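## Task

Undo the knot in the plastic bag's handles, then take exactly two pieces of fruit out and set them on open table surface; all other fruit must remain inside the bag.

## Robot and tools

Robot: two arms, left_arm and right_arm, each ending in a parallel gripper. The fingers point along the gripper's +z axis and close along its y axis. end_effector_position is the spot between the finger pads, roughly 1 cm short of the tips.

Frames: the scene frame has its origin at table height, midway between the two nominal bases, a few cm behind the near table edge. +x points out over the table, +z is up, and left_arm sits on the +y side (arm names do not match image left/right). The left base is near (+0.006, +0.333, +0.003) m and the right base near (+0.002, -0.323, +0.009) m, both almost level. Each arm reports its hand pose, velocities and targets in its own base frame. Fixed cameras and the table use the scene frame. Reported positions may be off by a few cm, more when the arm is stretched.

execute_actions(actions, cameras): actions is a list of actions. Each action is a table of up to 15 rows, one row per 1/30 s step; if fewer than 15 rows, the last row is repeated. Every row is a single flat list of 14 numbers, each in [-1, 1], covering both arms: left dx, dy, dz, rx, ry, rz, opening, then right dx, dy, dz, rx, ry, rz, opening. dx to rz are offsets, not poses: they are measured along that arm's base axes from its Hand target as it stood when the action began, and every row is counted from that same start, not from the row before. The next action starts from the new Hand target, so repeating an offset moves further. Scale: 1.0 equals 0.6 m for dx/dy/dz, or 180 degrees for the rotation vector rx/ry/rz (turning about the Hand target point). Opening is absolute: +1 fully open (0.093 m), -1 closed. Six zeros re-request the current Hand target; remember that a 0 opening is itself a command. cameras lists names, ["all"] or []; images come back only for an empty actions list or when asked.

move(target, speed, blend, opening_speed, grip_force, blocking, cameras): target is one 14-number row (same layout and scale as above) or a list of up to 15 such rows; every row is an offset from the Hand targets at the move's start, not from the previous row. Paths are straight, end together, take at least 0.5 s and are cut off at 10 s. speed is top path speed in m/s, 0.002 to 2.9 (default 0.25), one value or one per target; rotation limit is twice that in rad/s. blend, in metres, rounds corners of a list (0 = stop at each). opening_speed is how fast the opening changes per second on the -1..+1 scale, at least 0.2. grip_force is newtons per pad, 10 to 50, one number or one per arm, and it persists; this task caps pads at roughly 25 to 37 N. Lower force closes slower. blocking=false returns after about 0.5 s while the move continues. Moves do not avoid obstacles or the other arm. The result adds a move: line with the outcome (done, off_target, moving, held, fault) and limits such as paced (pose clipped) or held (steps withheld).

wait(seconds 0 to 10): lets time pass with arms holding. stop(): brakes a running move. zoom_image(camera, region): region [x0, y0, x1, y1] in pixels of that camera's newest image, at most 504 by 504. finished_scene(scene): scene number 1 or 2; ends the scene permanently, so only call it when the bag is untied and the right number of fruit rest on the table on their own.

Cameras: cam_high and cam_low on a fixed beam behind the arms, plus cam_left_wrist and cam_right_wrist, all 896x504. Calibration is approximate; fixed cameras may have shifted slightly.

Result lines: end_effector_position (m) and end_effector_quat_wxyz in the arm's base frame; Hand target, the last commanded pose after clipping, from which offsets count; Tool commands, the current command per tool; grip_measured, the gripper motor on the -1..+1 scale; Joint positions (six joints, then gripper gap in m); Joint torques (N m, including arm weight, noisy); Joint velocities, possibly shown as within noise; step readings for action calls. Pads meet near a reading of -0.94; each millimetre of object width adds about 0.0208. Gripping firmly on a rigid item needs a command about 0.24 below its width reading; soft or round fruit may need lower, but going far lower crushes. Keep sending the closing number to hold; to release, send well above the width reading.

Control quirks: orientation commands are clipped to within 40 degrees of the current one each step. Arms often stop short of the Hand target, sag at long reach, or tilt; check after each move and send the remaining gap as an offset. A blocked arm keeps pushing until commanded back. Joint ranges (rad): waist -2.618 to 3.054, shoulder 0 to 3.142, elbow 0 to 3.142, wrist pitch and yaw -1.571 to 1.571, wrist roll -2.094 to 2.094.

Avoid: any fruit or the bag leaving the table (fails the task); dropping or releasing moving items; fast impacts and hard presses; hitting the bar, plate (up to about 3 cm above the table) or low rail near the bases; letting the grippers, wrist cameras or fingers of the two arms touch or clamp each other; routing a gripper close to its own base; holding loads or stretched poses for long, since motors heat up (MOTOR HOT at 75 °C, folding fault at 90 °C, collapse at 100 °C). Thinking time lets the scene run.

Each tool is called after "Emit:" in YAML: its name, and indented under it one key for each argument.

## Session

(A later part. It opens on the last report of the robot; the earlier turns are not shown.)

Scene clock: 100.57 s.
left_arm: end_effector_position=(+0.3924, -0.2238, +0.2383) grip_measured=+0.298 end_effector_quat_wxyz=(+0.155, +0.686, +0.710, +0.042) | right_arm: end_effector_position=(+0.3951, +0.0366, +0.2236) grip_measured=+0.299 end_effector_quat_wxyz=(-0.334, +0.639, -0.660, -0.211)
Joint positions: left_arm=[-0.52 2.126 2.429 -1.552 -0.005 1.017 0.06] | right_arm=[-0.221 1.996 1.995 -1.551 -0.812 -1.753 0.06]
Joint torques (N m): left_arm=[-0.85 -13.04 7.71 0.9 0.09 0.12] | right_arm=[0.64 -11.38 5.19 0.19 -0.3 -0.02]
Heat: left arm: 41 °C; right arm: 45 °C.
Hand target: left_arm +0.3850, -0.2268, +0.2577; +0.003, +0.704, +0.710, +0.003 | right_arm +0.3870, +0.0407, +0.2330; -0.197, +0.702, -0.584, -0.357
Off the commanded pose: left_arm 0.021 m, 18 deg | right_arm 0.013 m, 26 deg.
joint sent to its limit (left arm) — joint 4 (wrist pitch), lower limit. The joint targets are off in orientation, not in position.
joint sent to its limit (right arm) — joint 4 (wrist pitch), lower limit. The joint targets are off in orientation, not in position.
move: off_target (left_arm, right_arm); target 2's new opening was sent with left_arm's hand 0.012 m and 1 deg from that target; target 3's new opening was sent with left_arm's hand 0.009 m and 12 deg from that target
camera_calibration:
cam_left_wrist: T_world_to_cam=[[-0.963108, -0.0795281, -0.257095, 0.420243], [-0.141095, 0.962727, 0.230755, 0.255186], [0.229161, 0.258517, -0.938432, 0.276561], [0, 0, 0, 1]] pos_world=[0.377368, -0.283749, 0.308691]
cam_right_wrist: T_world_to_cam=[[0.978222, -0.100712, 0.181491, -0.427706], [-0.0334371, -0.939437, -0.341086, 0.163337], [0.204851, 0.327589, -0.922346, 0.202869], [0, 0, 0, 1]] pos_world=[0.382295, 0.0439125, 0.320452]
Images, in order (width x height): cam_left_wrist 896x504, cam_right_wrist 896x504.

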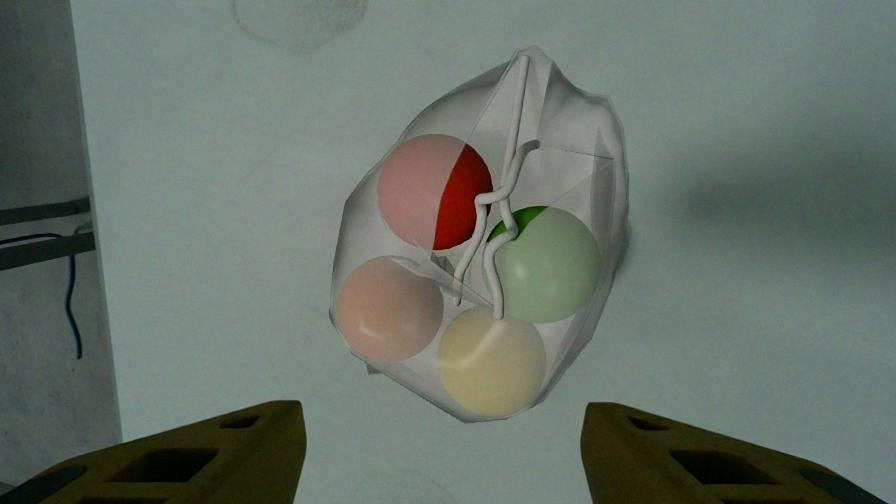

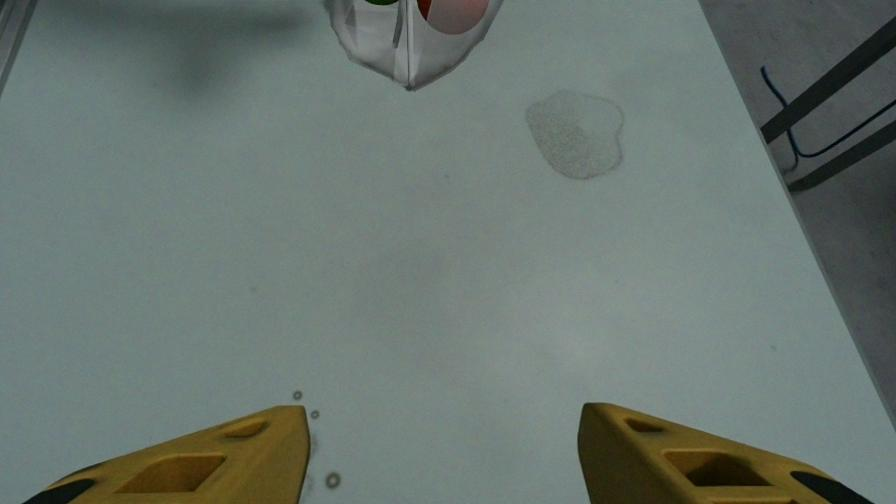

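Emit:
zoom_image:
  camera: "cam_left_wrist"
  region: [420, 120, 580, 330]

Scaled by 2.400 from the camera's 896x504 image, which has a finer 1280x720 frame.

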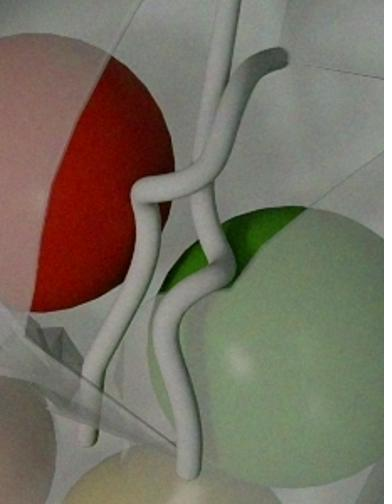

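Emit:
move:
  target:
    - [0.02,-0.088,-0.2,0,0,0.5,0.3,0,0,0,0,0,0,0.3]
    - [0.02,-0.088,-0.406,0,0,0.5,0.2,0,0,0,0,0,0,0.3]
    - [0.02,-0.088,-0.406,0,0,0.5,-1,0,0,0,0,0,0,0.3]
    - [0.02,-0.16,-0.28,0,0,0.5,-1,0,0,0,0,0,0,0.3]
    - [0.02,-0.25,-0.33,0,0,0.5,-1,0,0,0,0,0,0,0.3]
  speed: 0.22
  cameras: ["cam_high","cam_left_wrist","cam_right_wrist"]

Emit:
zoom_image:
  camera: "cam_high"
  region: [420, 190, 620, 300]

Scene clock: 111.57 s.
left_arm: end_effector_position=(+0.3929, -0.3689, +0.0593) grip_measured=-0.931 end_effector_quat_wxyz=(+0.062, +0.000, +0.997, -0.047) | right_arm: end_effector_position=(+0.3951, +0.0366, +0.2236) grip_measured=+0.299 end_effector_quat_wxyz=(-0.334, +0.639, -0.660, -0.211)
Joint positions: left_arm=[-0.759 2.745 2.841 -1.512 -0.016 -0.757 0.001] | right_arm=[-0.221 1.996 1.995 -1.551 -0.812 -1.753 0.06]
Joint velocities: left_arm=[-0.046 0.002 0.012 0.022 -0.066 -0.007 -0.001] | right_arm=[within noise]
Joint torques (N m): left_arm=[-0.08 -13.38 8.09 0.93 0.04 -0.12] | right_arm=[0.57 -11.36 5.22 0.18 -0.32 -0.01]
Heat: left arm: 42 °C; right arm: 43 °C.
Hand target: left_arm +0.3970, -0.3769, +0.0596; +0.000, -0.005, +1.000, +0.004 | right_arm +0.3870, +0.0407, +0.2330; -0.197, +0.702, -0.584, -0.357
Off the commanded pose: left_arm 0.009 m, 9 deg | right_arm 0.013 m, 26 deg.
elbow stopped short (left arm): the move would have taken joint 3 (elbow) straighter than the controller allows.
joint sent to its limit (right arm) — joint 4 (wrist pitch), lower limit. The joint targets are off in orientation, not in position.
move: off_target (left_arm, right_arm); target 2's new opening was sent with left_arm's hand 0.011 m and 1 deg from that target; target 3's new opening was sent with left_arm's hand 0.011 m and 1 deg from that target
camera_calibration:
cam_left_wrist: T_world_to_cam=[[0.0176034, -0.994024, 0.107733, -0.38107], [-0.956896, 0.0144919, 0.290069, 0.403484], [-0.289897, -0.108195, -0.950922, 0.215382], [0, 0, 0, 1]] pos_world=[0.455239, -0.361337, 0.128827]
cam_right_wrist: T_world_to_cam=[[0.978222, -0.100712, 0.181491, -0.427706], [-0.0334371, -0.939437, -0.341086, 0.163337], [0.204851, 0.327589, -0.922346, 0.202869], [0, 0, 0, 1]] pos_world=[0.382295, 0.0439125, 0.320452]
Images, in order (width x height): cam_high 896x504, cam_left_wrist 896x504, cam_right_wrist 896x504.

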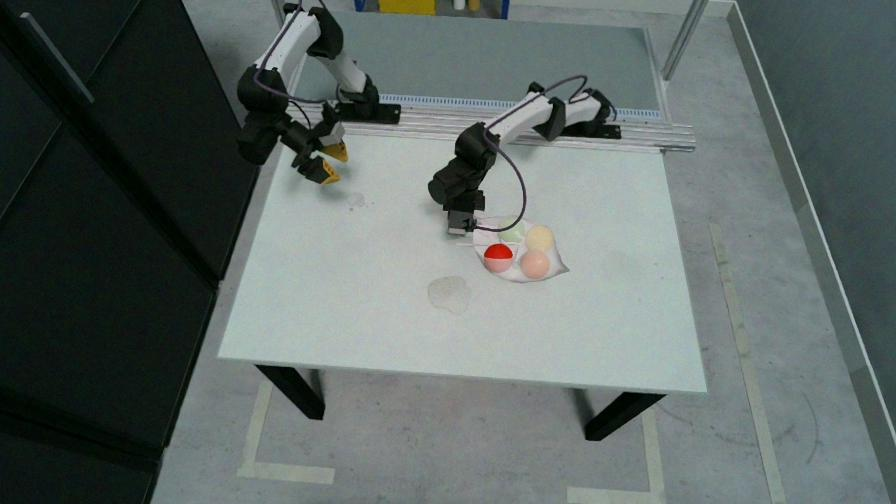

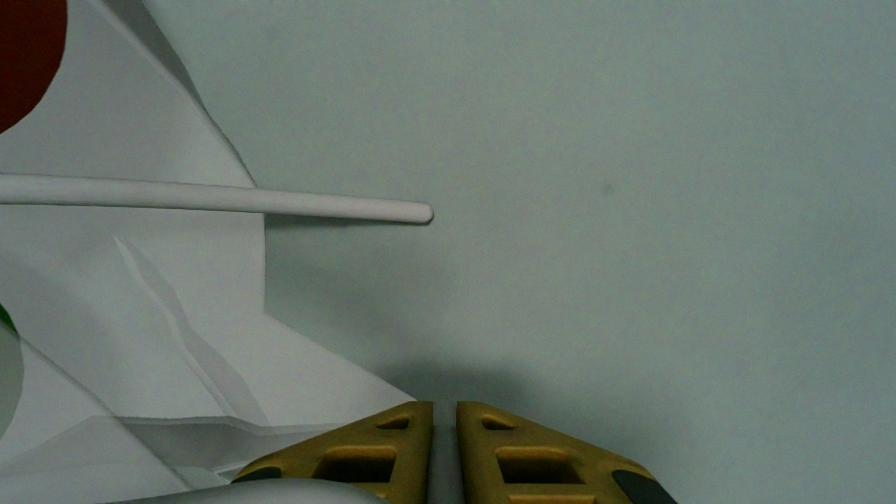

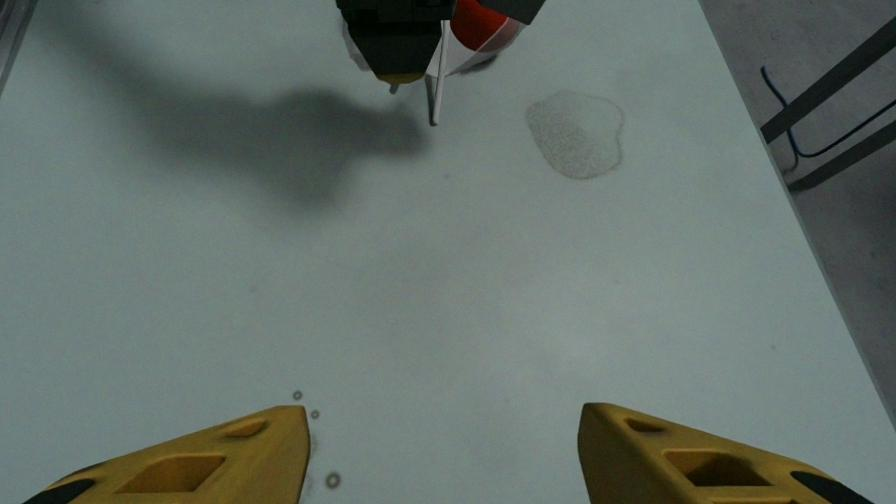

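Scaled by 2.520 from the camera's 896x504 image, which has a finer 1280x720 frame.

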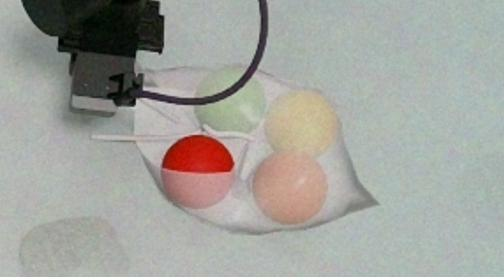

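Good: the mouth opened toward -y. Release and view.

Emit:
move:
  target:
    - [0,0,-0.05,0,0,0,-1,0,0,0,0,0,0,0.3]
    - [0,0,-0.05,0,0,0,0.1,0,0,0,0,0,0,0.3]
    - [0,0,0.2,0,0,0,0.3,0,0,0,0,0,0,0.3]
    - [-0.03,0.17,0.33,0,0,-0.5,1,0,0,0,0,0,0,0.3]
  speed: 0.25
  opening_speed: 1
  cameras: ["cam_left_wrist"]

Emit:
zoom_image:
  camera: "cam_left_wrist"
  region: [260, 0, 660, 340]

Scene clock: 121.17 s.
left_arm: end_effector_position=(+0.3864, -0.2796, +0.2499) grip_measured=+1.000 end_effector_quat_wxyz=(+0.198, +0.684, +0.701, +0.025) | right_arm: end_effector_position=(+0.3951, +0.0366, +0.2236) grip_measured=+0.299 end_effector_quat_wxyz=(-0.334, +0.639, -0.660, -0.211)
Joint positions: left_arm=[-0.623 2.21 2.594 -1.553 0.01 0.921 0.093] | right_arm=[-0.221 1.996 1.995 -1.551 -0.812 -1.753 0.06]
Joint torques (N m): left_arm=[-0.08 -13.53 4.14 1.08 -0.02 0.1] | right_arm=[0.62 -11.37 5.24 0.18 -0.3 -0.03]
Heat: left arm: 45 °C; right arm: 43 °C.
Hand target: left_arm +0.3791, -0.2748, +0.2576; +0.003, +0.704, +0.710, +0.003 | right_arm +0.3870, +0.0407, +0.2330; -0.197, +0.702, -0.584, -0.357
Off the commanded pose: left_arm 0.012 m, 23 deg | right_arm 0.013 m, 26 deg.
elbow stopped short (left arm): the move would have taken joint 3 (elbow) straighter than the controller allows.
joint sent to its limit (left arm) — joint 4 (wrist pitch), lower limit. The joint targets are off in orientation, not in position.
joint sent to its limit (right arm) — joint 4 (wrist pitch), lower limit. The joint targets are off in orientation, not in position.
move: off_target (left_arm, right_arm); target 2's new opening was sent with left_arm's hand 0.009 m and 7 deg from that target; target 3's new opening was sent with left_arm's hand 0.011 m and 22 deg from that target; target 4's new opening was sent with left_arm's hand 0.012 m and 23 deg from that target
camera_calibration:
cam_left_wrist: T_world_to_cam=[[-0.9531, -0.0846919, -0.290566, 0.416068], [-0.131169, 0.98079, 0.144379, 0.328247], [0.272757, 0.175721, -0.9459, 0.26515], [0, 0, 0, 1]] pos_world=[0.367288, -0.333296, 0.324308]
Images, in order (width x height): cam_left_wrist 896x504.

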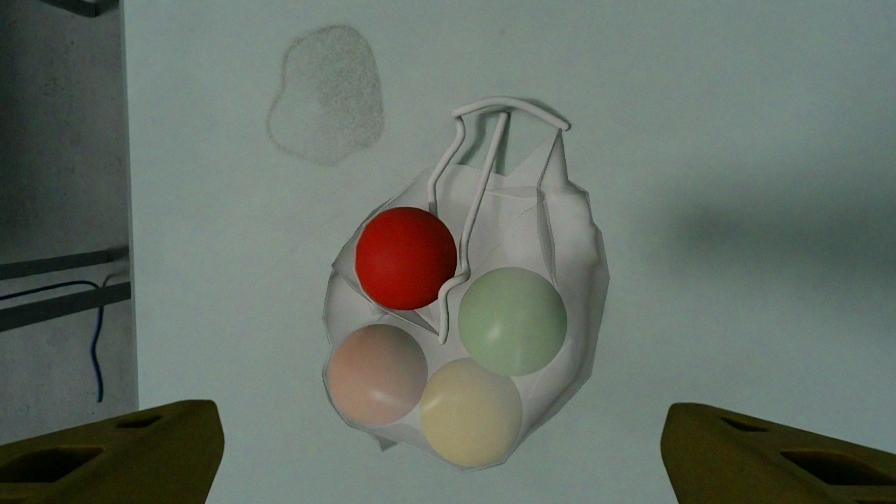

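Scaled by 1.260 from the camera's 896x504 image, which has a finer 1280x720 frame.

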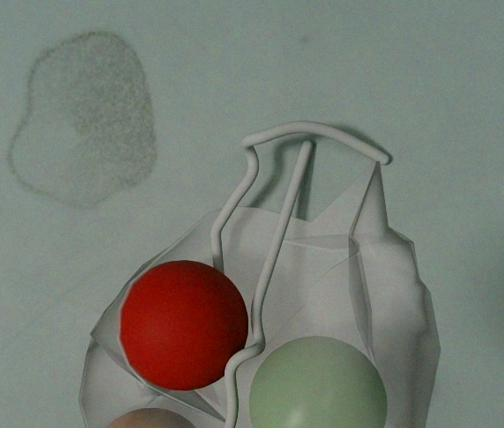

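Emit:
move:
  target:
    - [0.163,0.011,-0.2,0,0,0.5,1,0,0,0,0,0,0,0.3]
    - [0.163,0.011,-0.392,0,0,0.5,1,0,0,0,0,0,0,0.3]
    - [0.163,0.011,-0.392,0,0,0.5,0.05,0,0,0,0,0,0,0.3]
    - [0.163,0.011,-0.17,0,0,0.5,0.05,0,0,0,0,0,0,0.3]
  opening_speed: 1
  cameras: ["cam_left_wrist","cam_low"]

Scene clock: 130.17 s.
left_arm: end_effector_position=(+0.4758, -0.2652, +0.1457) grip_measured=+0.373 end_effector_quat_wxyz=(+0.150, +0.000, +0.986, -0.072) | right_arm: end_effector_position=(+0.3951, +0.0366, +0.2236) grip_measured=+0.299 end_effector_quat_wxyz=(-0.334, +0.639, -0.660, -0.211)
Joint positions: left_arm=[-0.515 2.588 2.855 -1.503 -0.023 -0.511 0.063] | right_arm=[-0.221 1.996 1.995 -1.551 -0.812 -1.753 0.06]
Joint torques (N m): left_arm=[0.18 -14.57 6.9 1.16 0.08 -0.05] | right_arm=[0.57 -11.4 5.11 0.18 -0.32 -0.02]
Heat: left arm: 45 °C; right arm: 42 °C.
Hand target: left_arm +0.4769, -0.2682, +0.1556; +0.000, -0.005, +1.000, +0.004 | right_arm +0.3870, +0.0407, +0.2330; -0.197, +0.702, -0.584, -0.357
Off the commanded pose: left_arm 0.010 m, 19 deg | right_arm 0.013 m, 26 deg.
elbow stopped short (left arm): the move would have taken joint 3 (elbow) straighter than the controller allows.
joint sent to its limit (right arm) — joint 4 (wrist pitch), lower limit. The joint targets are off in orientation, not in position.
move: off_target (left_arm, right_arm); target 3's new opening was sent with left_arm's hand 0.008 m and 7 deg from that target
camera_calibration:
cam_left_wrist: T_world_to_cam=[[-0.000605798, -0.987257, 0.159132, -0.28578], [-0.993248, 0.0190544, 0.114432, 0.500411], [-0.116006, -0.157989, -0.980603, 0.241206], [0, 0, 0, 1]] pos_world=[0.52484, -0.253565, 0.224741]
Images, in order (width x height): cam_low 896x504, cam_left_wrist 896x504.

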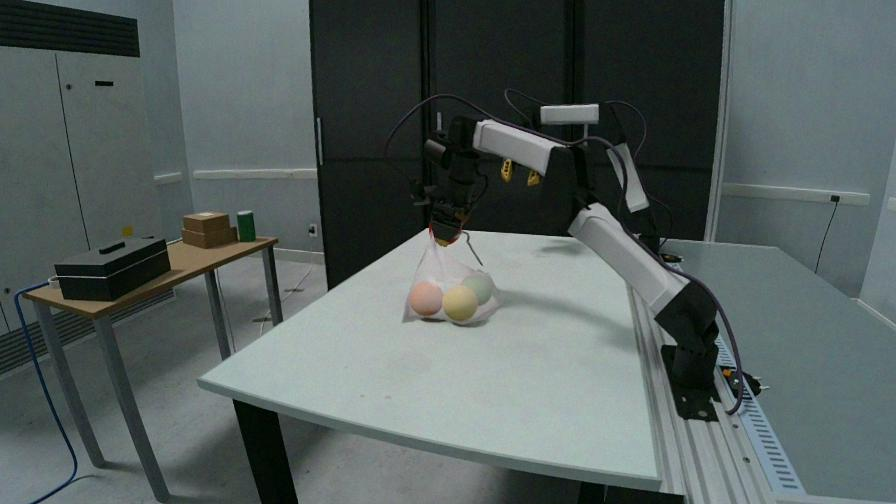

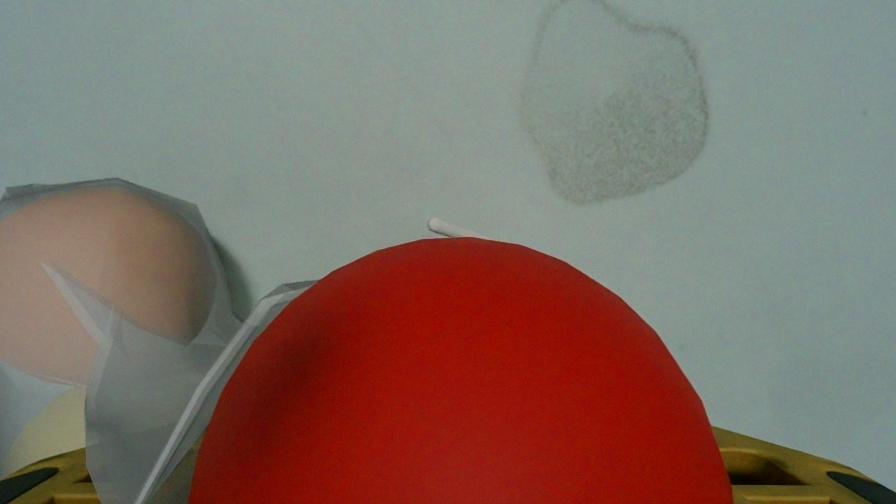

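Emit:
move:
  target:
    - [-0.1,-0.36,0,0,0,0,0.05,0,-0.3,0.05,0,0,0,0.3]
    - [-0.1,-0.36,-0.208,0,0,0,0.05,0,-0.3,0.05,0,0,0,0.3]
    - [-0.1,-0.36,-0.208,0,0,0,0.85,0,-0.3,0.05,0,0,0,0.3]
    - [-0.1,-0.36,0.06,0,0,0,0.85,0,-0.3,0.05,0,0,0,0.3]
  opening_speed: 0.8
  cameras: ["cam_left_wrist","cam_high"]

Emit:
zoom_image:
  camera: "cam_high"
  region: [380, 190, 620, 320]

Scene clock: 137.20 s.
left_arm: end_effector_position=(+0.4177, -0.4806, +0.1657) grip_measured=+0.848 end_effector_quat_wxyz=(+0.236, +0.001, +0.938, -0.255) | right_arm: end_effector_position=(+0.3842, -0.1407, +0.2615) grip_measured=+0.299 end_effector_quat_wxyz=(+0.374, -0.604, +0.703, +0.011)
Joint positions: left_arm=[-0.862 2.644 2.855 -1.072 -0.025 -0.851 0.086] | right_arm=[-0.635 1.979 2.144 -1.551 -0.749 -1.982 0.06]
Joint torques (N m): left_arm=[0.03 -17.09 7.49 1.82 0.08 -0.02] | right_arm=[0.57 -7.12 8.43 0.44 -0.27 -0.01]
Heat: left arm: 48 °C; right arm: 41 °C.
Hand target: left_arm +0.4168, -0.4843, +0.1918; +0.006, -0.004, +1.000, -0.002 | right_arm +0.3870, -0.1393, +0.2631; +0.231, -0.694, +0.612, +0.301
Off the commanded pose: left_arm 0.026 m, 41 deg; orientation clipped | right_arm 0.003 m, 48 deg; orientation clipped.
elbow stopped short (left arm): the move would have taken joint 3 (elbow) straighter than the controller allows.
joint sent to its limit (right arm) — joint 4 (wrist pitch), lower limit. The joint targets are off in orientation, not in position.
move: off_target (left_arm, right_arm); target 3's new opening was sent with left_arm's hand 0.009 m and 29 deg from that target; limits=paced
camera_calibration:
cam_left_wrist: T_world_to_cam=[[-0.103554, -0.861802, 0.496562, -0.454388], [-0.993719, 0.0683579, -0.0885948, 0.502022], [0.0424073, -0.502617, -0.863468, -0.031161], [0, 0, 0, 1]] pos_world=[0.453137, -0.441572, 0.243202]
Images, in order (width x height): cam_high 896x504, cam_left_wrist 896x504.

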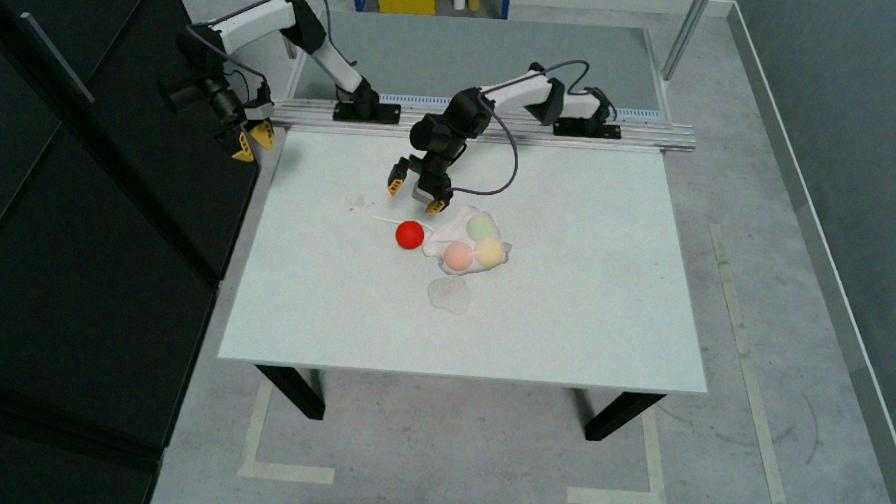

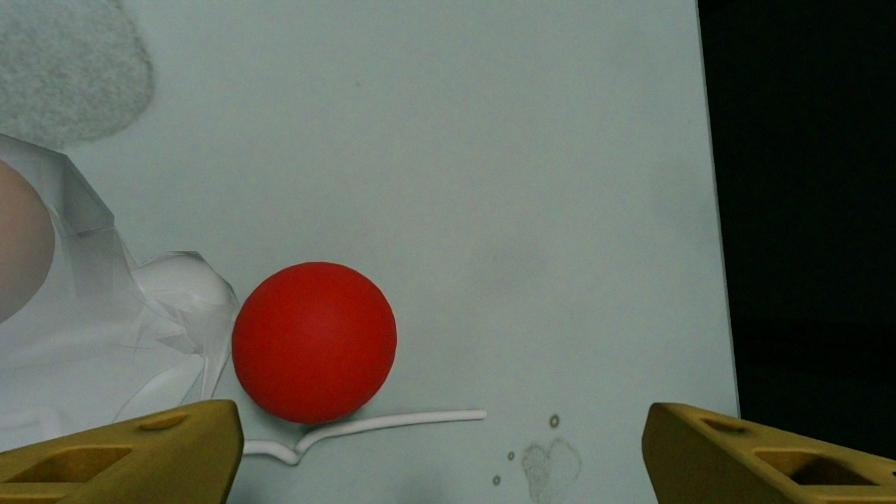

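Scaled by 2.100 from the camera's 896x504 image, which has a finer 1280x720 frame.

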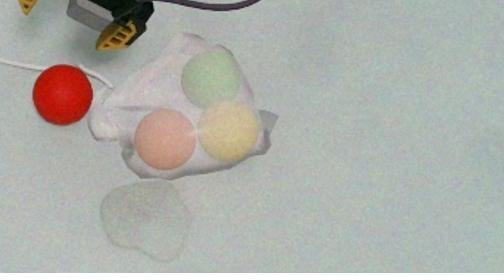

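Emit:
move:
  target:
    - [-0.06,0.4,0.12,0,0,-0.5,1,0,0,0,-0.242,-0.061,0.041,1]
    - [-0.06,0.45,0.12,0,0,-0.5,1,0.05,0.3,-0.05,-0.242,-0.061,0.041,1]
  cameras: ["cam_left_wrist","cam_right_wrist"]

Scene clock: 143.87 s.
left_arm: end_effector_position=(+0.3876, -0.2208, +0.2564) grip_measured=+1.000 end_effector_quat_wxyz=(+0.178, +0.688, +0.703, +0.033) | right_arm: end_effector_position=(+0.4143, +0.0370, +0.2326) grip_measured=+1.000 end_effector_quat_wxyz=(-0.076, +0.788, -0.603, +0.100)
Joint positions: left_arm=[-0.507 2.085 2.432 -1.554 0.03 1.036 0.093] | right_arm=[0.099 2.006 2.237 -1.552 0.025 -1.739 0.093]
Joint torques (N m): left_arm=[0.36 -12.78 4.23 1 0 0.11] | right_arm=[0.09 -6.93 8.42 0.64 -0.07 0.1]
Heat: left arm: 50 °C; right arm: 40 °C.
Hand target: left_arm +0.3809, -0.2142, +0.2638; +0.003, +0.704, +0.710, -0.006 | right_arm +0.4170, +0.0407, +0.2331; +0.006, +0.792, -0.611, +0.000
Off the commanded pose: left_arm 0.012 m, 21 deg | right_arm 0.005 m, 15 deg.
elbow stopped short (left arm): the move would have taken joint 3 (elbow) straighter than the controller allows.
joint sent to its limit (left arm) — joint 4 (wrist pitch), lower limit. The joint targets are off in orientation, not in position.
joint sent to its limit (right arm) — joint 4 (wrist pitch), lower limit. The joint targets are off in orientation, not in position.
move: off_target (left_arm, right_arm)
camera_calibration:
cam_left_wrist: T_world_to_cam=[[-0.958115, -0.0751392, -0.276352, 0.424525], [-0.130066, 0.973874, 0.186148, 0.257124], [0.255145, 0.214296, -0.942857, 0.275169], [0, 0, 0, 1]] pos_world=[0.369979, -0.277475, 0.3289]
cam_right_wrist: T_world_to_cam=[[0.922704, 0.278471, 0.266592, -0.459006], [0.12357, -0.868685, 0.479705, -0.0910958], [0.365169, -0.409683, -0.835949, 0.147827], [0, 0, 0, 1]] pos_world=[0.380801, 0.109248, 0.289642]
Images, in order (width x height): cam_left_wrist 896x504, cam_right_wrist 896x504.

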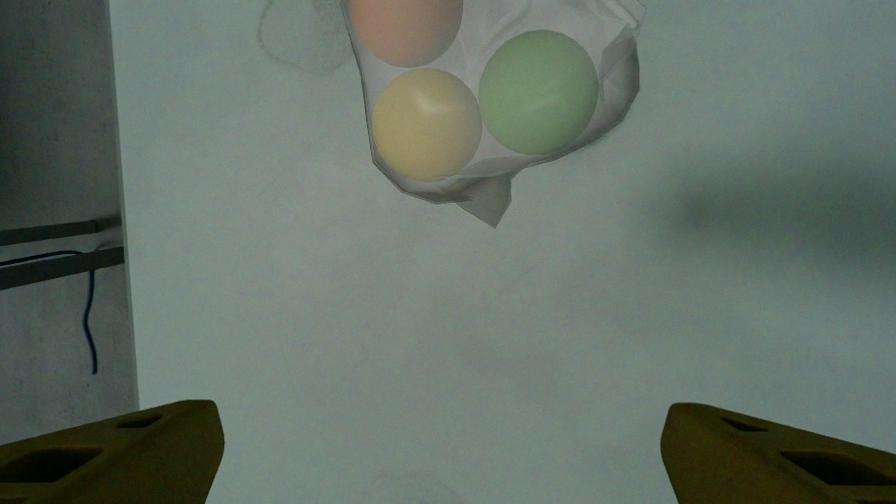

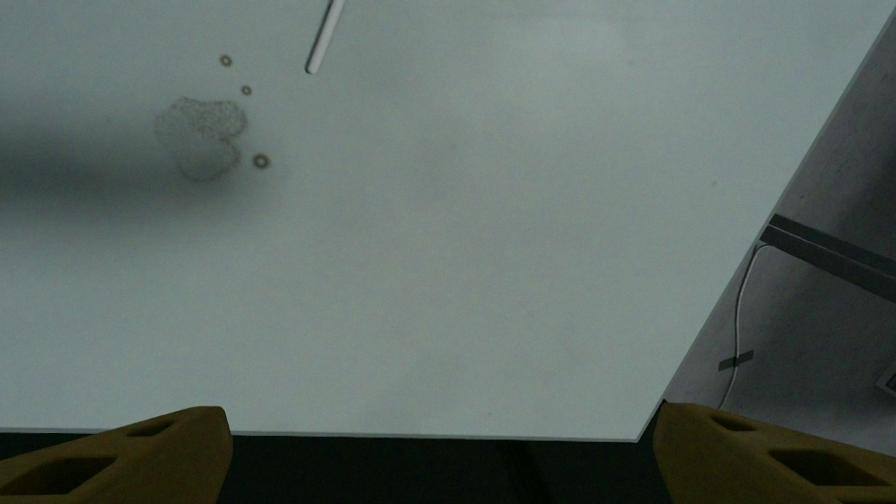

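Emit:
move:
  target: [0,0.1,0,0,0,0,1,0.02,0.22,-0.02,0,0,0.03,1]
  cameras: ["cam_right_wrist"]

Scene clock: 145.73 s.
left_arm: end_effector_position=(+0.3886, -0.1590, +0.2577) grip_measured=+1.000 end_effector_quat_wxyz=(+0.156, +0.689, +0.706, +0.050) | right_arm: end_effector_position=(+0.4277, +0.1679, +0.2239) grip_measured=+1.000 end_effector_quat_wxyz=(-0.117, +0.812, -0.565, +0.090)
Joint positions: left_arm=[-0.377 1.988 2.3 -1.555 0.029 1.165 0.093] | right_arm=[0.382 2.173 2.451 -1.553 0.021 -1.548 0.093]
Joint torques (N m): left_arm=[0.2 -11.92 4.22 0.94 -0.01 0.08] | right_arm=[0.21 -7.72 8.05 0.74 -0.04 0.14]
Heat: left arm: 49 °C; right arm: 40 °C.
Hand target: left_arm +0.3808, -0.1543, +0.2637; +0.003, +0.704, +0.710, -0.006 | right_arm +0.4290, +0.1728, +0.2212; +0.006, +0.820, -0.573, +0.000
Off the commanded pose: left_arm 0.011 m, 19 deg | right_arm 0.006 m, 18 deg.
joint sent to its limit (left arm) — joint 4 (wrist pitch), lower limit. The joint targets are off in orientation, not in position.
joint sent to its limit (right arm) — joint 4 (wrist pitch), lower limit. The joint targets are off in orientation, not in position.
move: off_target (left_arm, right_arm)
camera_calibration:
cam_right_wrist: T_world_to_cam=[[0.880979, 0.349635, 0.318797, -0.511164], [0.195522, -0.88256, 0.427619, 0.00832009], [0.430868, -0.314392, -0.845879, 0.147434], [0, 0, 0, 1]] pos_world=[0.385173, 0.232416, 0.284111]
Images, in order (width x height): cam_right_wrist 896x504.

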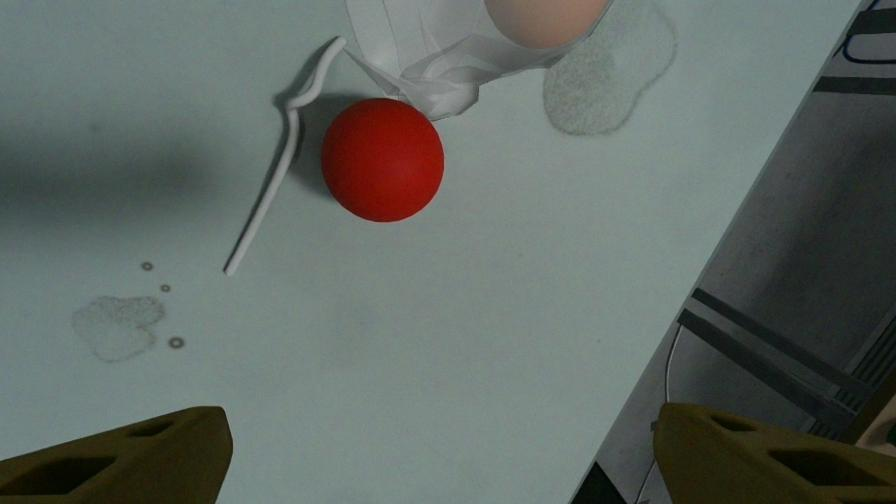

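Emit:
move:
  target:
    - [0,0,0,0,0,0,1,0.035,0.013,-0.18,0,0,0,0.85]
    - [0,0,0,0,0,0,1,0.035,0.013,-0.331,0,0,0,0.85]
    - [0,0,0,0,0,0,1,0.035,0.013,-0.331,0,0,0,0.05]
    - [0,0,0,0,0,0,1,0.035,-0.05,-0.15,0,0,0,0.05]
    - [0,0,0,0,0,0,1,0.07,-0.3,-0.15,0,0,0,0.05]
    - [0,0,0,0,0,0,1,0.07,-0.3,-0.33,0,0,0,0.05]
    - [0,0,0,0,0,0,1,0.07,-0.3,-0.33,0,0,0,0.85]
  opening_speed: 1
  cameras: ["cam_high"]

Emit:
move:
  target: [0,0,0,0,0,0,1,0,0,0.3,0,0,0,0.85]
  cameras: ["cam_high"]

Scene clock: 154.37 s.
left_arm: end_effector_position=(+0.3886, -0.1590, +0.2577) grip_measured=+1.000 end_effector_quat_wxyz=(+0.156, +0.689, +0.706, +0.050) | right_arm: end_effector_position=(+0.4705, -0.0137, +0.0358) grip_measured=+0.849 end_effector_quat_wxyz=(+0.003, +0.815, -0.580, +0.007)
Joint positions: left_arm=[-0.377 1.988 2.3 -1.555 0.029 1.166 0.093] | right_arm=[-0.024 2.413 2.128 -1.279 0.013 -1.929 0.086]
Joint torques (N m): left_arm=[0.21 -11.84 4.26 0.93 -0.01 0.11] | right_arm=[0.73 -9.42 5.26 0.46 0 -0.03]
Heat: left arm: 50 °C; right arm: 42 °C.
Hand target: left_arm +0.3808, -0.1543, +0.2637; +0.003, +0.704, +0.710, -0.006 | right_arm +0.4709, -0.0073, +0.0231; +0.006, +0.820, -0.573, +0.000
Off the commanded pose: left_arm 0.011 m, 19 deg | right_arm 0.014 m, 1 deg.
joint sent to its limit (left arm) — joint 4 (wrist pitch), lower limit. The joint targets are off in orientation, not in position.
move: off_target (left_arm, right_arm); target 7's new opening was sent with right_arm's hand 0.020 m and 3 deg from that target
Images, in order (width x height): cam_high 896x504.

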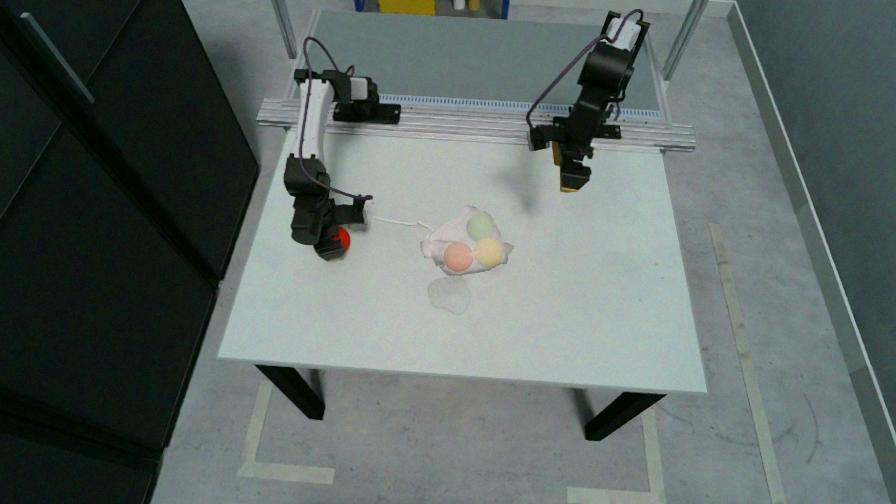

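Scene clock: 155.70 s.
left_arm: end_effector_position=(+0.3886, -0.1590, +0.2577) grip_measured=+1.000 end_effector_quat_wxyz=(+0.156, +0.689, +0.706, +0.050) | right_arm: end_effector_position=(+0.4744, -0.0138, +0.1900) grip_measured=+0.849 end_effector_quat_wxyz=(-0.061, +0.809, -0.576, +0.102)
Joint positions: left_arm=[-0.377 1.988 2.3 -1.555 0.029 1.166 0.093] | right_arm=[-0.024 2.273 2.486 -1.546 0.013 -1.93 0.086]
Joint torques (N m): left_arm=[0.21 -11.89 4.25 0.93 -0.01 0.12] | right_arm=[0.8 -11.9 7.17 0.53 0.03 -0.01]
Heat: left arm: 50 °C; right arm: 42 °C.
Hand target: left_arm +0.3808, -0.1543, +0.2637; +0.003, +0.704, +0.710, -0.006 | right_arm +0.4709, -0.0073, +0.2030; +0.006, +0.820, -0.573, +0.000
Off the commanded pose: left_arm 0.011 m, 19 deg | right_arm 0.015 m, 14 deg.
joint sent to its limit (left arm) — joint 4 (wrist pitch), lower limit. The joint targets are off in orientation, not in position.
joint sent to its limit (right arm) — joint 4 (wrist pitch), lower limit. The joint targets are off in orientation, not in position.
move: off_target (left_arm, right_arm)
Images, in order (width x height): cam_high 896x504.

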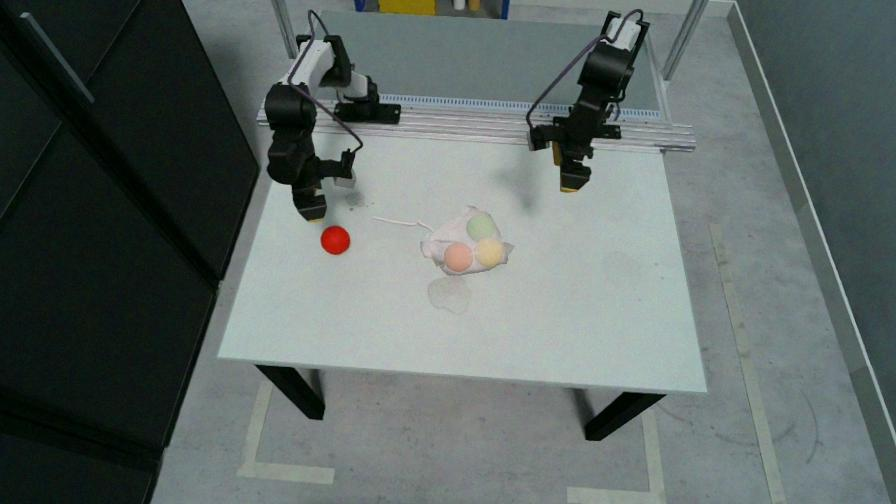

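Emit:
move:
  target: [0,-0.2,-0.01,0,0,0,1,0,0,0,0,0,0,0.85]
  cameras: ["cam_left_wrist"]

Emit:
zoom_image:
  camera: "cam_left_wrist"
  region: [260, 0, 700, 340]

Scene clock: 157.63 s.
left_arm: end_effector_position=(+0.3809, -0.2699, +0.2591) grip_measured=+1.000 end_effector_quat_wxyz=(+0.199, +0.692, +0.693, +0.033) | right_arm: end_effector_position=(+0.4743, -0.0138, +0.1900) grip_measured=+0.849 end_effector_quat_wxyz=(-0.061, +0.809, -0.576, +0.102)
Joint positions: left_arm=[-0.616 2.165 2.559 -1.558 0.002 0.952 0.093] | right_arm=[-0.024 2.273 2.486 -1.546 0.013 -1.93 0.086]
Joint torques (N m): left_arm=[-0.16 -9.48 7.57 1.13 0.16 -0.14] | right_arm=[0.77 -12.07 7.2 0.54 0.03 0.01]
Heat: left arm: 49 °C; right arm: 43 °C.
Hand target: left_arm +0.3808, -0.2742, +0.2578; +0.003, +0.704, +0.710, -0.006 | right_arm +0.4709, -0.0073, +0.2030; +0.006, +0.820, -0.573, +0.000
Off the commanded pose: left_arm 0.005 m, 23 deg | right_arm 0.015 m, 14 deg.
joint sent to its limit (left arm) — joint 4 (wrist pitch), lower limit. The joint targets are off in orientation, not in position.
joint sent to its limit (right arm) — joint 4 (wrist pitch), lower limit. The joint targets are off in orientation, not in position.
move: off_target (left_arm, right_arm)
camera_calibration:
cam_left_wrist: T_world_to_cam=[[-0.950079, -0.0635416, -0.305471, 0.422716], [-0.115567, 0.981074, 0.155363, 0.30787], [0.289818, 0.182909, -0.939441, 0.267409], [0, 0, 0, 1]] pos_world=[0.359693, -0.324095, 0.332511]
Images, in order (width x height): cam_left_wrist 896x504.

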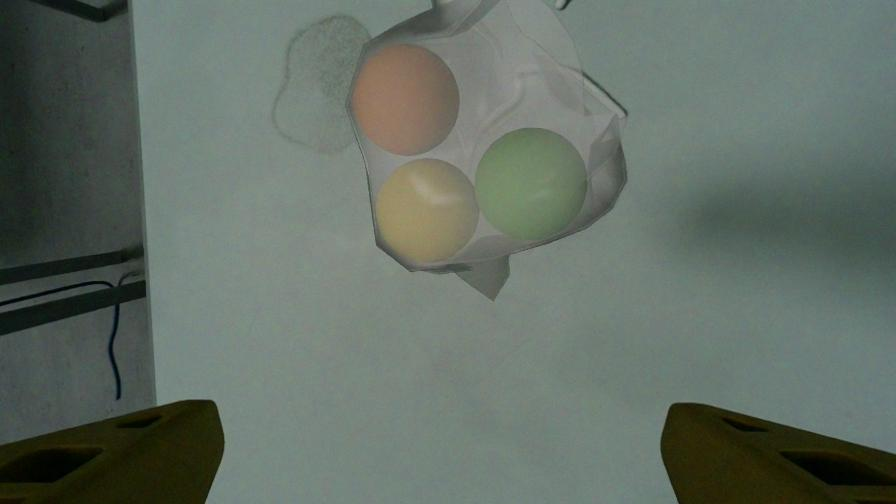

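Scaled by 1.145 from the camera's 896x504 image, which has a finer 1280x720 frame.

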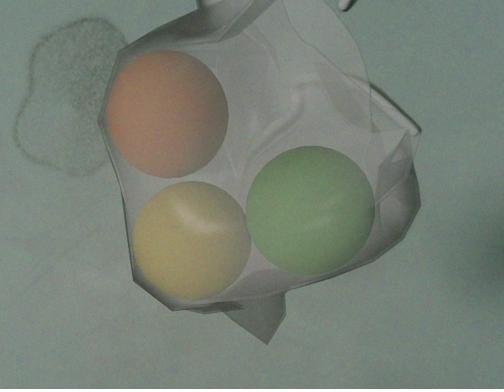

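Emit:
move:
  target:
    - [0.079,-0.18,-0.2,0,0,0.5,0.5,0,0,0,0,0,0,0.85]
    - [0.079,-0.18,-0.408,0,0,0.5,0.5,0,0,0,0,0,0,0.85]
    - [0.079,-0.18,-0.408,0,0,0.5,-1,0,0,0,0,0,0,0.85]
    - [0.079,-0.1,-0.24,0,0,0.5,-1,0,0,0,0,0,0,0.85]
    - [0.079,0.15,-0.24,0,0,0.5,-1,0,0,0,0,0,0,0.85]
  cameras: ["cam_high","cam_left_wrist"]

Emit:
zoom_image:
  camera: "cam_high"
  region: [380, 180, 600, 310]

Scene clock: 167.00 s.
left_arm: end_effector_position=(+0.4361, -0.1822, +0.1012) grip_measured=-0.971 end_effector_quat_wxyz=(+0.010, -0.016, +1.000, -0.004) | right_arm: end_effector_position=(+0.4743, -0.0138, +0.1900) grip_measured=+0.849 end_effector_quat_wxyz=(-0.061, +0.809, -0.576, +0.102)
Joint positions: left_arm=[-0.396 2.447 2.451 -1.554 0 -0.427 0] | right_arm=[-0.024 2.273 2.486 -1.546 0.013 -1.93 0.086]
Joint torques (N m): left_arm=[-0.65 -15.83 4.45 0.35 -0.02 0.12] | right_arm=[0.7 -11.92 7.15 0.53 0.04 -0.01]
Heat: left arm: 50 °C; right arm: 45 °C.
Hand target: left_arm +0.4282, -0.1843, +0.1137; +0.006, -0.004, +1.000, -0.002 | right_arm +0.4709, -0.0073, +0.2030; +0.006, +0.820, -0.573, +0.000
Off the commanded pose: left_arm 0.015 m, 1 deg | right_arm 0.015 m, 14 deg.
elbow stopped short (left arm): the move would have taken joint 3 (elbow) straighter than the controller allows.
joint sent to its limit (left arm) — joint 4 (wrist pitch), lower limit. The joint targets still meet the commanded pose.
joint sent to its limit (right arm) — joint 4 (wrist pitch), lower limit. The joint targets are off in orientation, not in position.
move: off_target (left_arm, right_arm); target 3's new opening was sent with left_arm's hand 0.021 m and 15 deg from that target
camera_calibration:
cam_left_wrist: T_world_to_cam=[[0.0565371, -0.9982, 0.0200174, -0.209725], [-0.920562, -0.0443576, 0.38807, 0.393461], [-0.386483, -0.0403676, -0.921413, 0.339507], [0, 0, 0, 1]] pos_world=[0.505276, -0.178189, 0.164334]
Images, in order (width x height): cam_high 896x504, cam_left_wrist 896x504.

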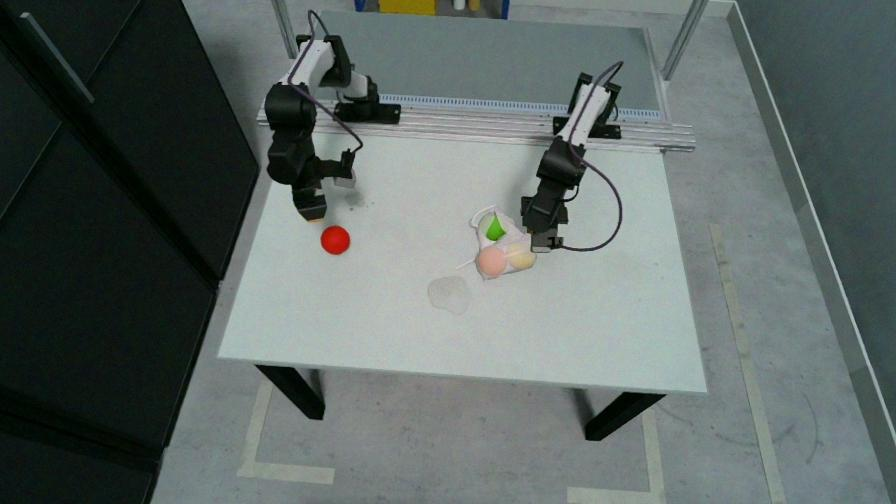

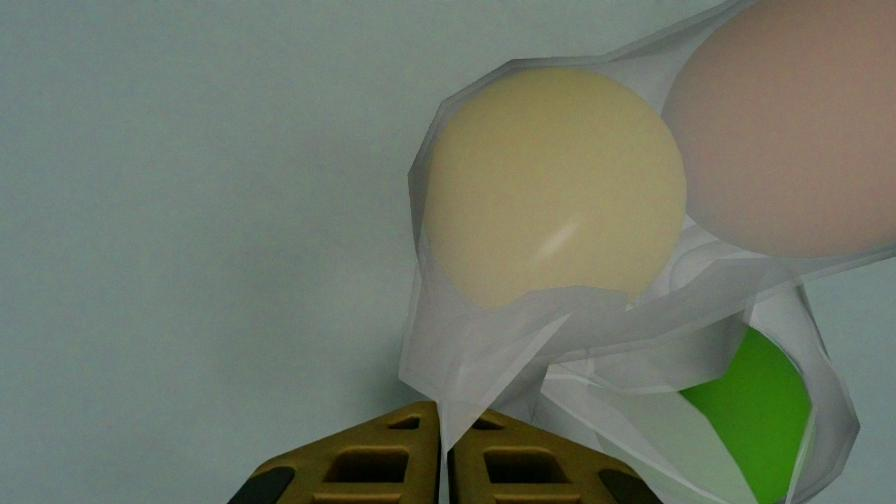

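Scaled by 2.291 from the camera's 896x504 image, which has a finer 1280x720 frame.

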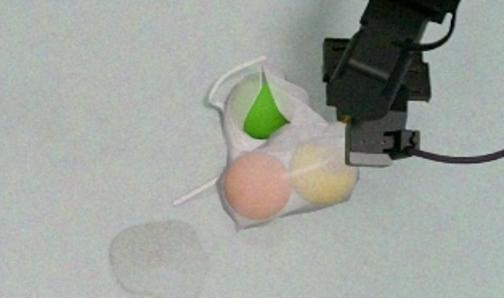

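Emit:
move:
  target:
    - [0.1,0.07,0,0,0,0,-1,0,0,0,0,0,0,0.85]
    - [0.1,0.07,-0.09,0,0,0,-1,0,0,0,0,0,0,0.85]
    - [0.1,0.07,-0.09,0,0,0,0.1,0,0,0,0,0,0,0.85]
    - [0.1,0.07,0.15,0,0,0,0.1,0,0,0,0,0,0,0.85]
    - [-0.07,-0.12,0.24,0,0,-0.5,1,0,0,0,0,0,0,0.85]
  opening_speed: 1
  cameras: ["cam_left_wrist"]

Emit:
zoom_image:
  camera: "cam_left_wrist"
  region: [260, 0, 760, 340]

Scene clock: 176.73 s.
left_arm: end_effector_position=(+0.3951, -0.2565, +0.2488) grip_measured=+1.000 end_effector_quat_wxyz=(+0.190, +0.681, +0.706, +0.024) | right_arm: end_effector_position=(+0.4743, -0.0138, +0.1900) grip_measured=+0.849 end_effector_quat_wxyz=(-0.061, +0.809, -0.576, +0.102)
Joint positions: left_arm=[-0.566 2.193 2.567 -1.56 0.028 0.963 0.093] | right_arm=[-0.024 2.273 2.486 -1.546 0.013 -1.93 0.086]
Joint torques (N m): left_arm=[-0.9 -13.61 4.14 1.11 -0.01 0.1] | right_arm=[0.8 -11.97 7.2 0.53 0.02 -0.02]
Heat: left arm: 51 °C; right arm: 47 °C.
Hand target: left_arm +0.3862, -0.2562, +0.2577; +0.003, +0.704, +0.710, -0.006 | right_arm +0.4709, -0.0073, +0.2030; +0.006, +0.820, -0.573, +0.000
Off the commanded pose: left_arm 0.013 m, 22 deg | right_arm 0.015 m, 14 deg.
joint sent to its limit (left arm) — joint 4 (wrist pitch), lower limit. The joint targets are off in orientation, not in position.
joint sent to its limit (right arm) — joint 4 (wrist pitch), lower limit. The joint targets are off in orientation, not in position.
move: off_target (left_arm, right_arm); target 5's new opening was sent with left_arm's hand 0.013 m and 22 deg from that target
camera_calibration:
cam_left_wrist: T_world_to_cam=[[-0.956093, -0.0928313, -0.277973, 0.422016], [-0.139937, 0.978, 0.154706, 0.307028], [0.257496, 0.186812, -0.948049, 0.267068], [0, 0, 0, 1]] pos_world=[0.377682, -0.310989, 0.323004]
Images, in order (width x height): cam_left_wrist 896x504.

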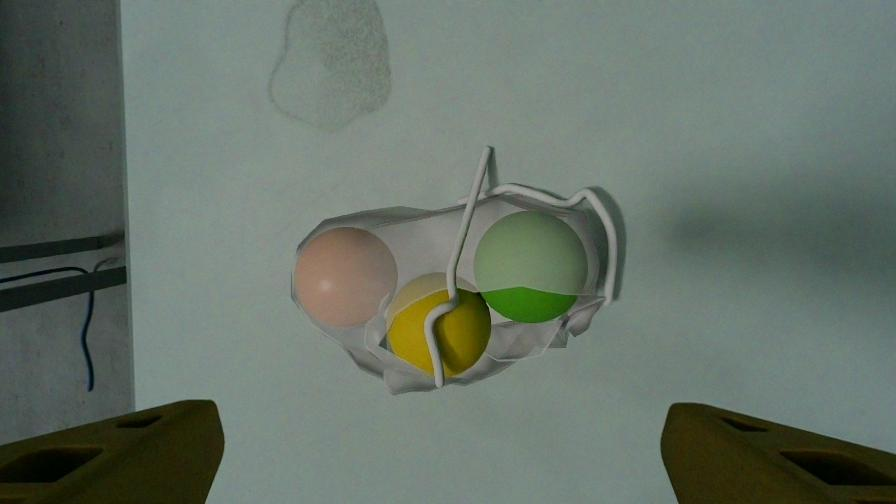

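Scaled by 1.008 from the camera's 896x504 image, which has a finer 1280x720 frame.

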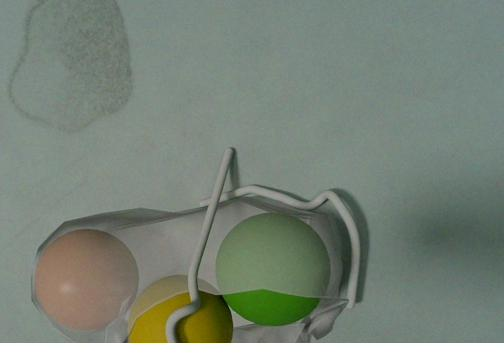

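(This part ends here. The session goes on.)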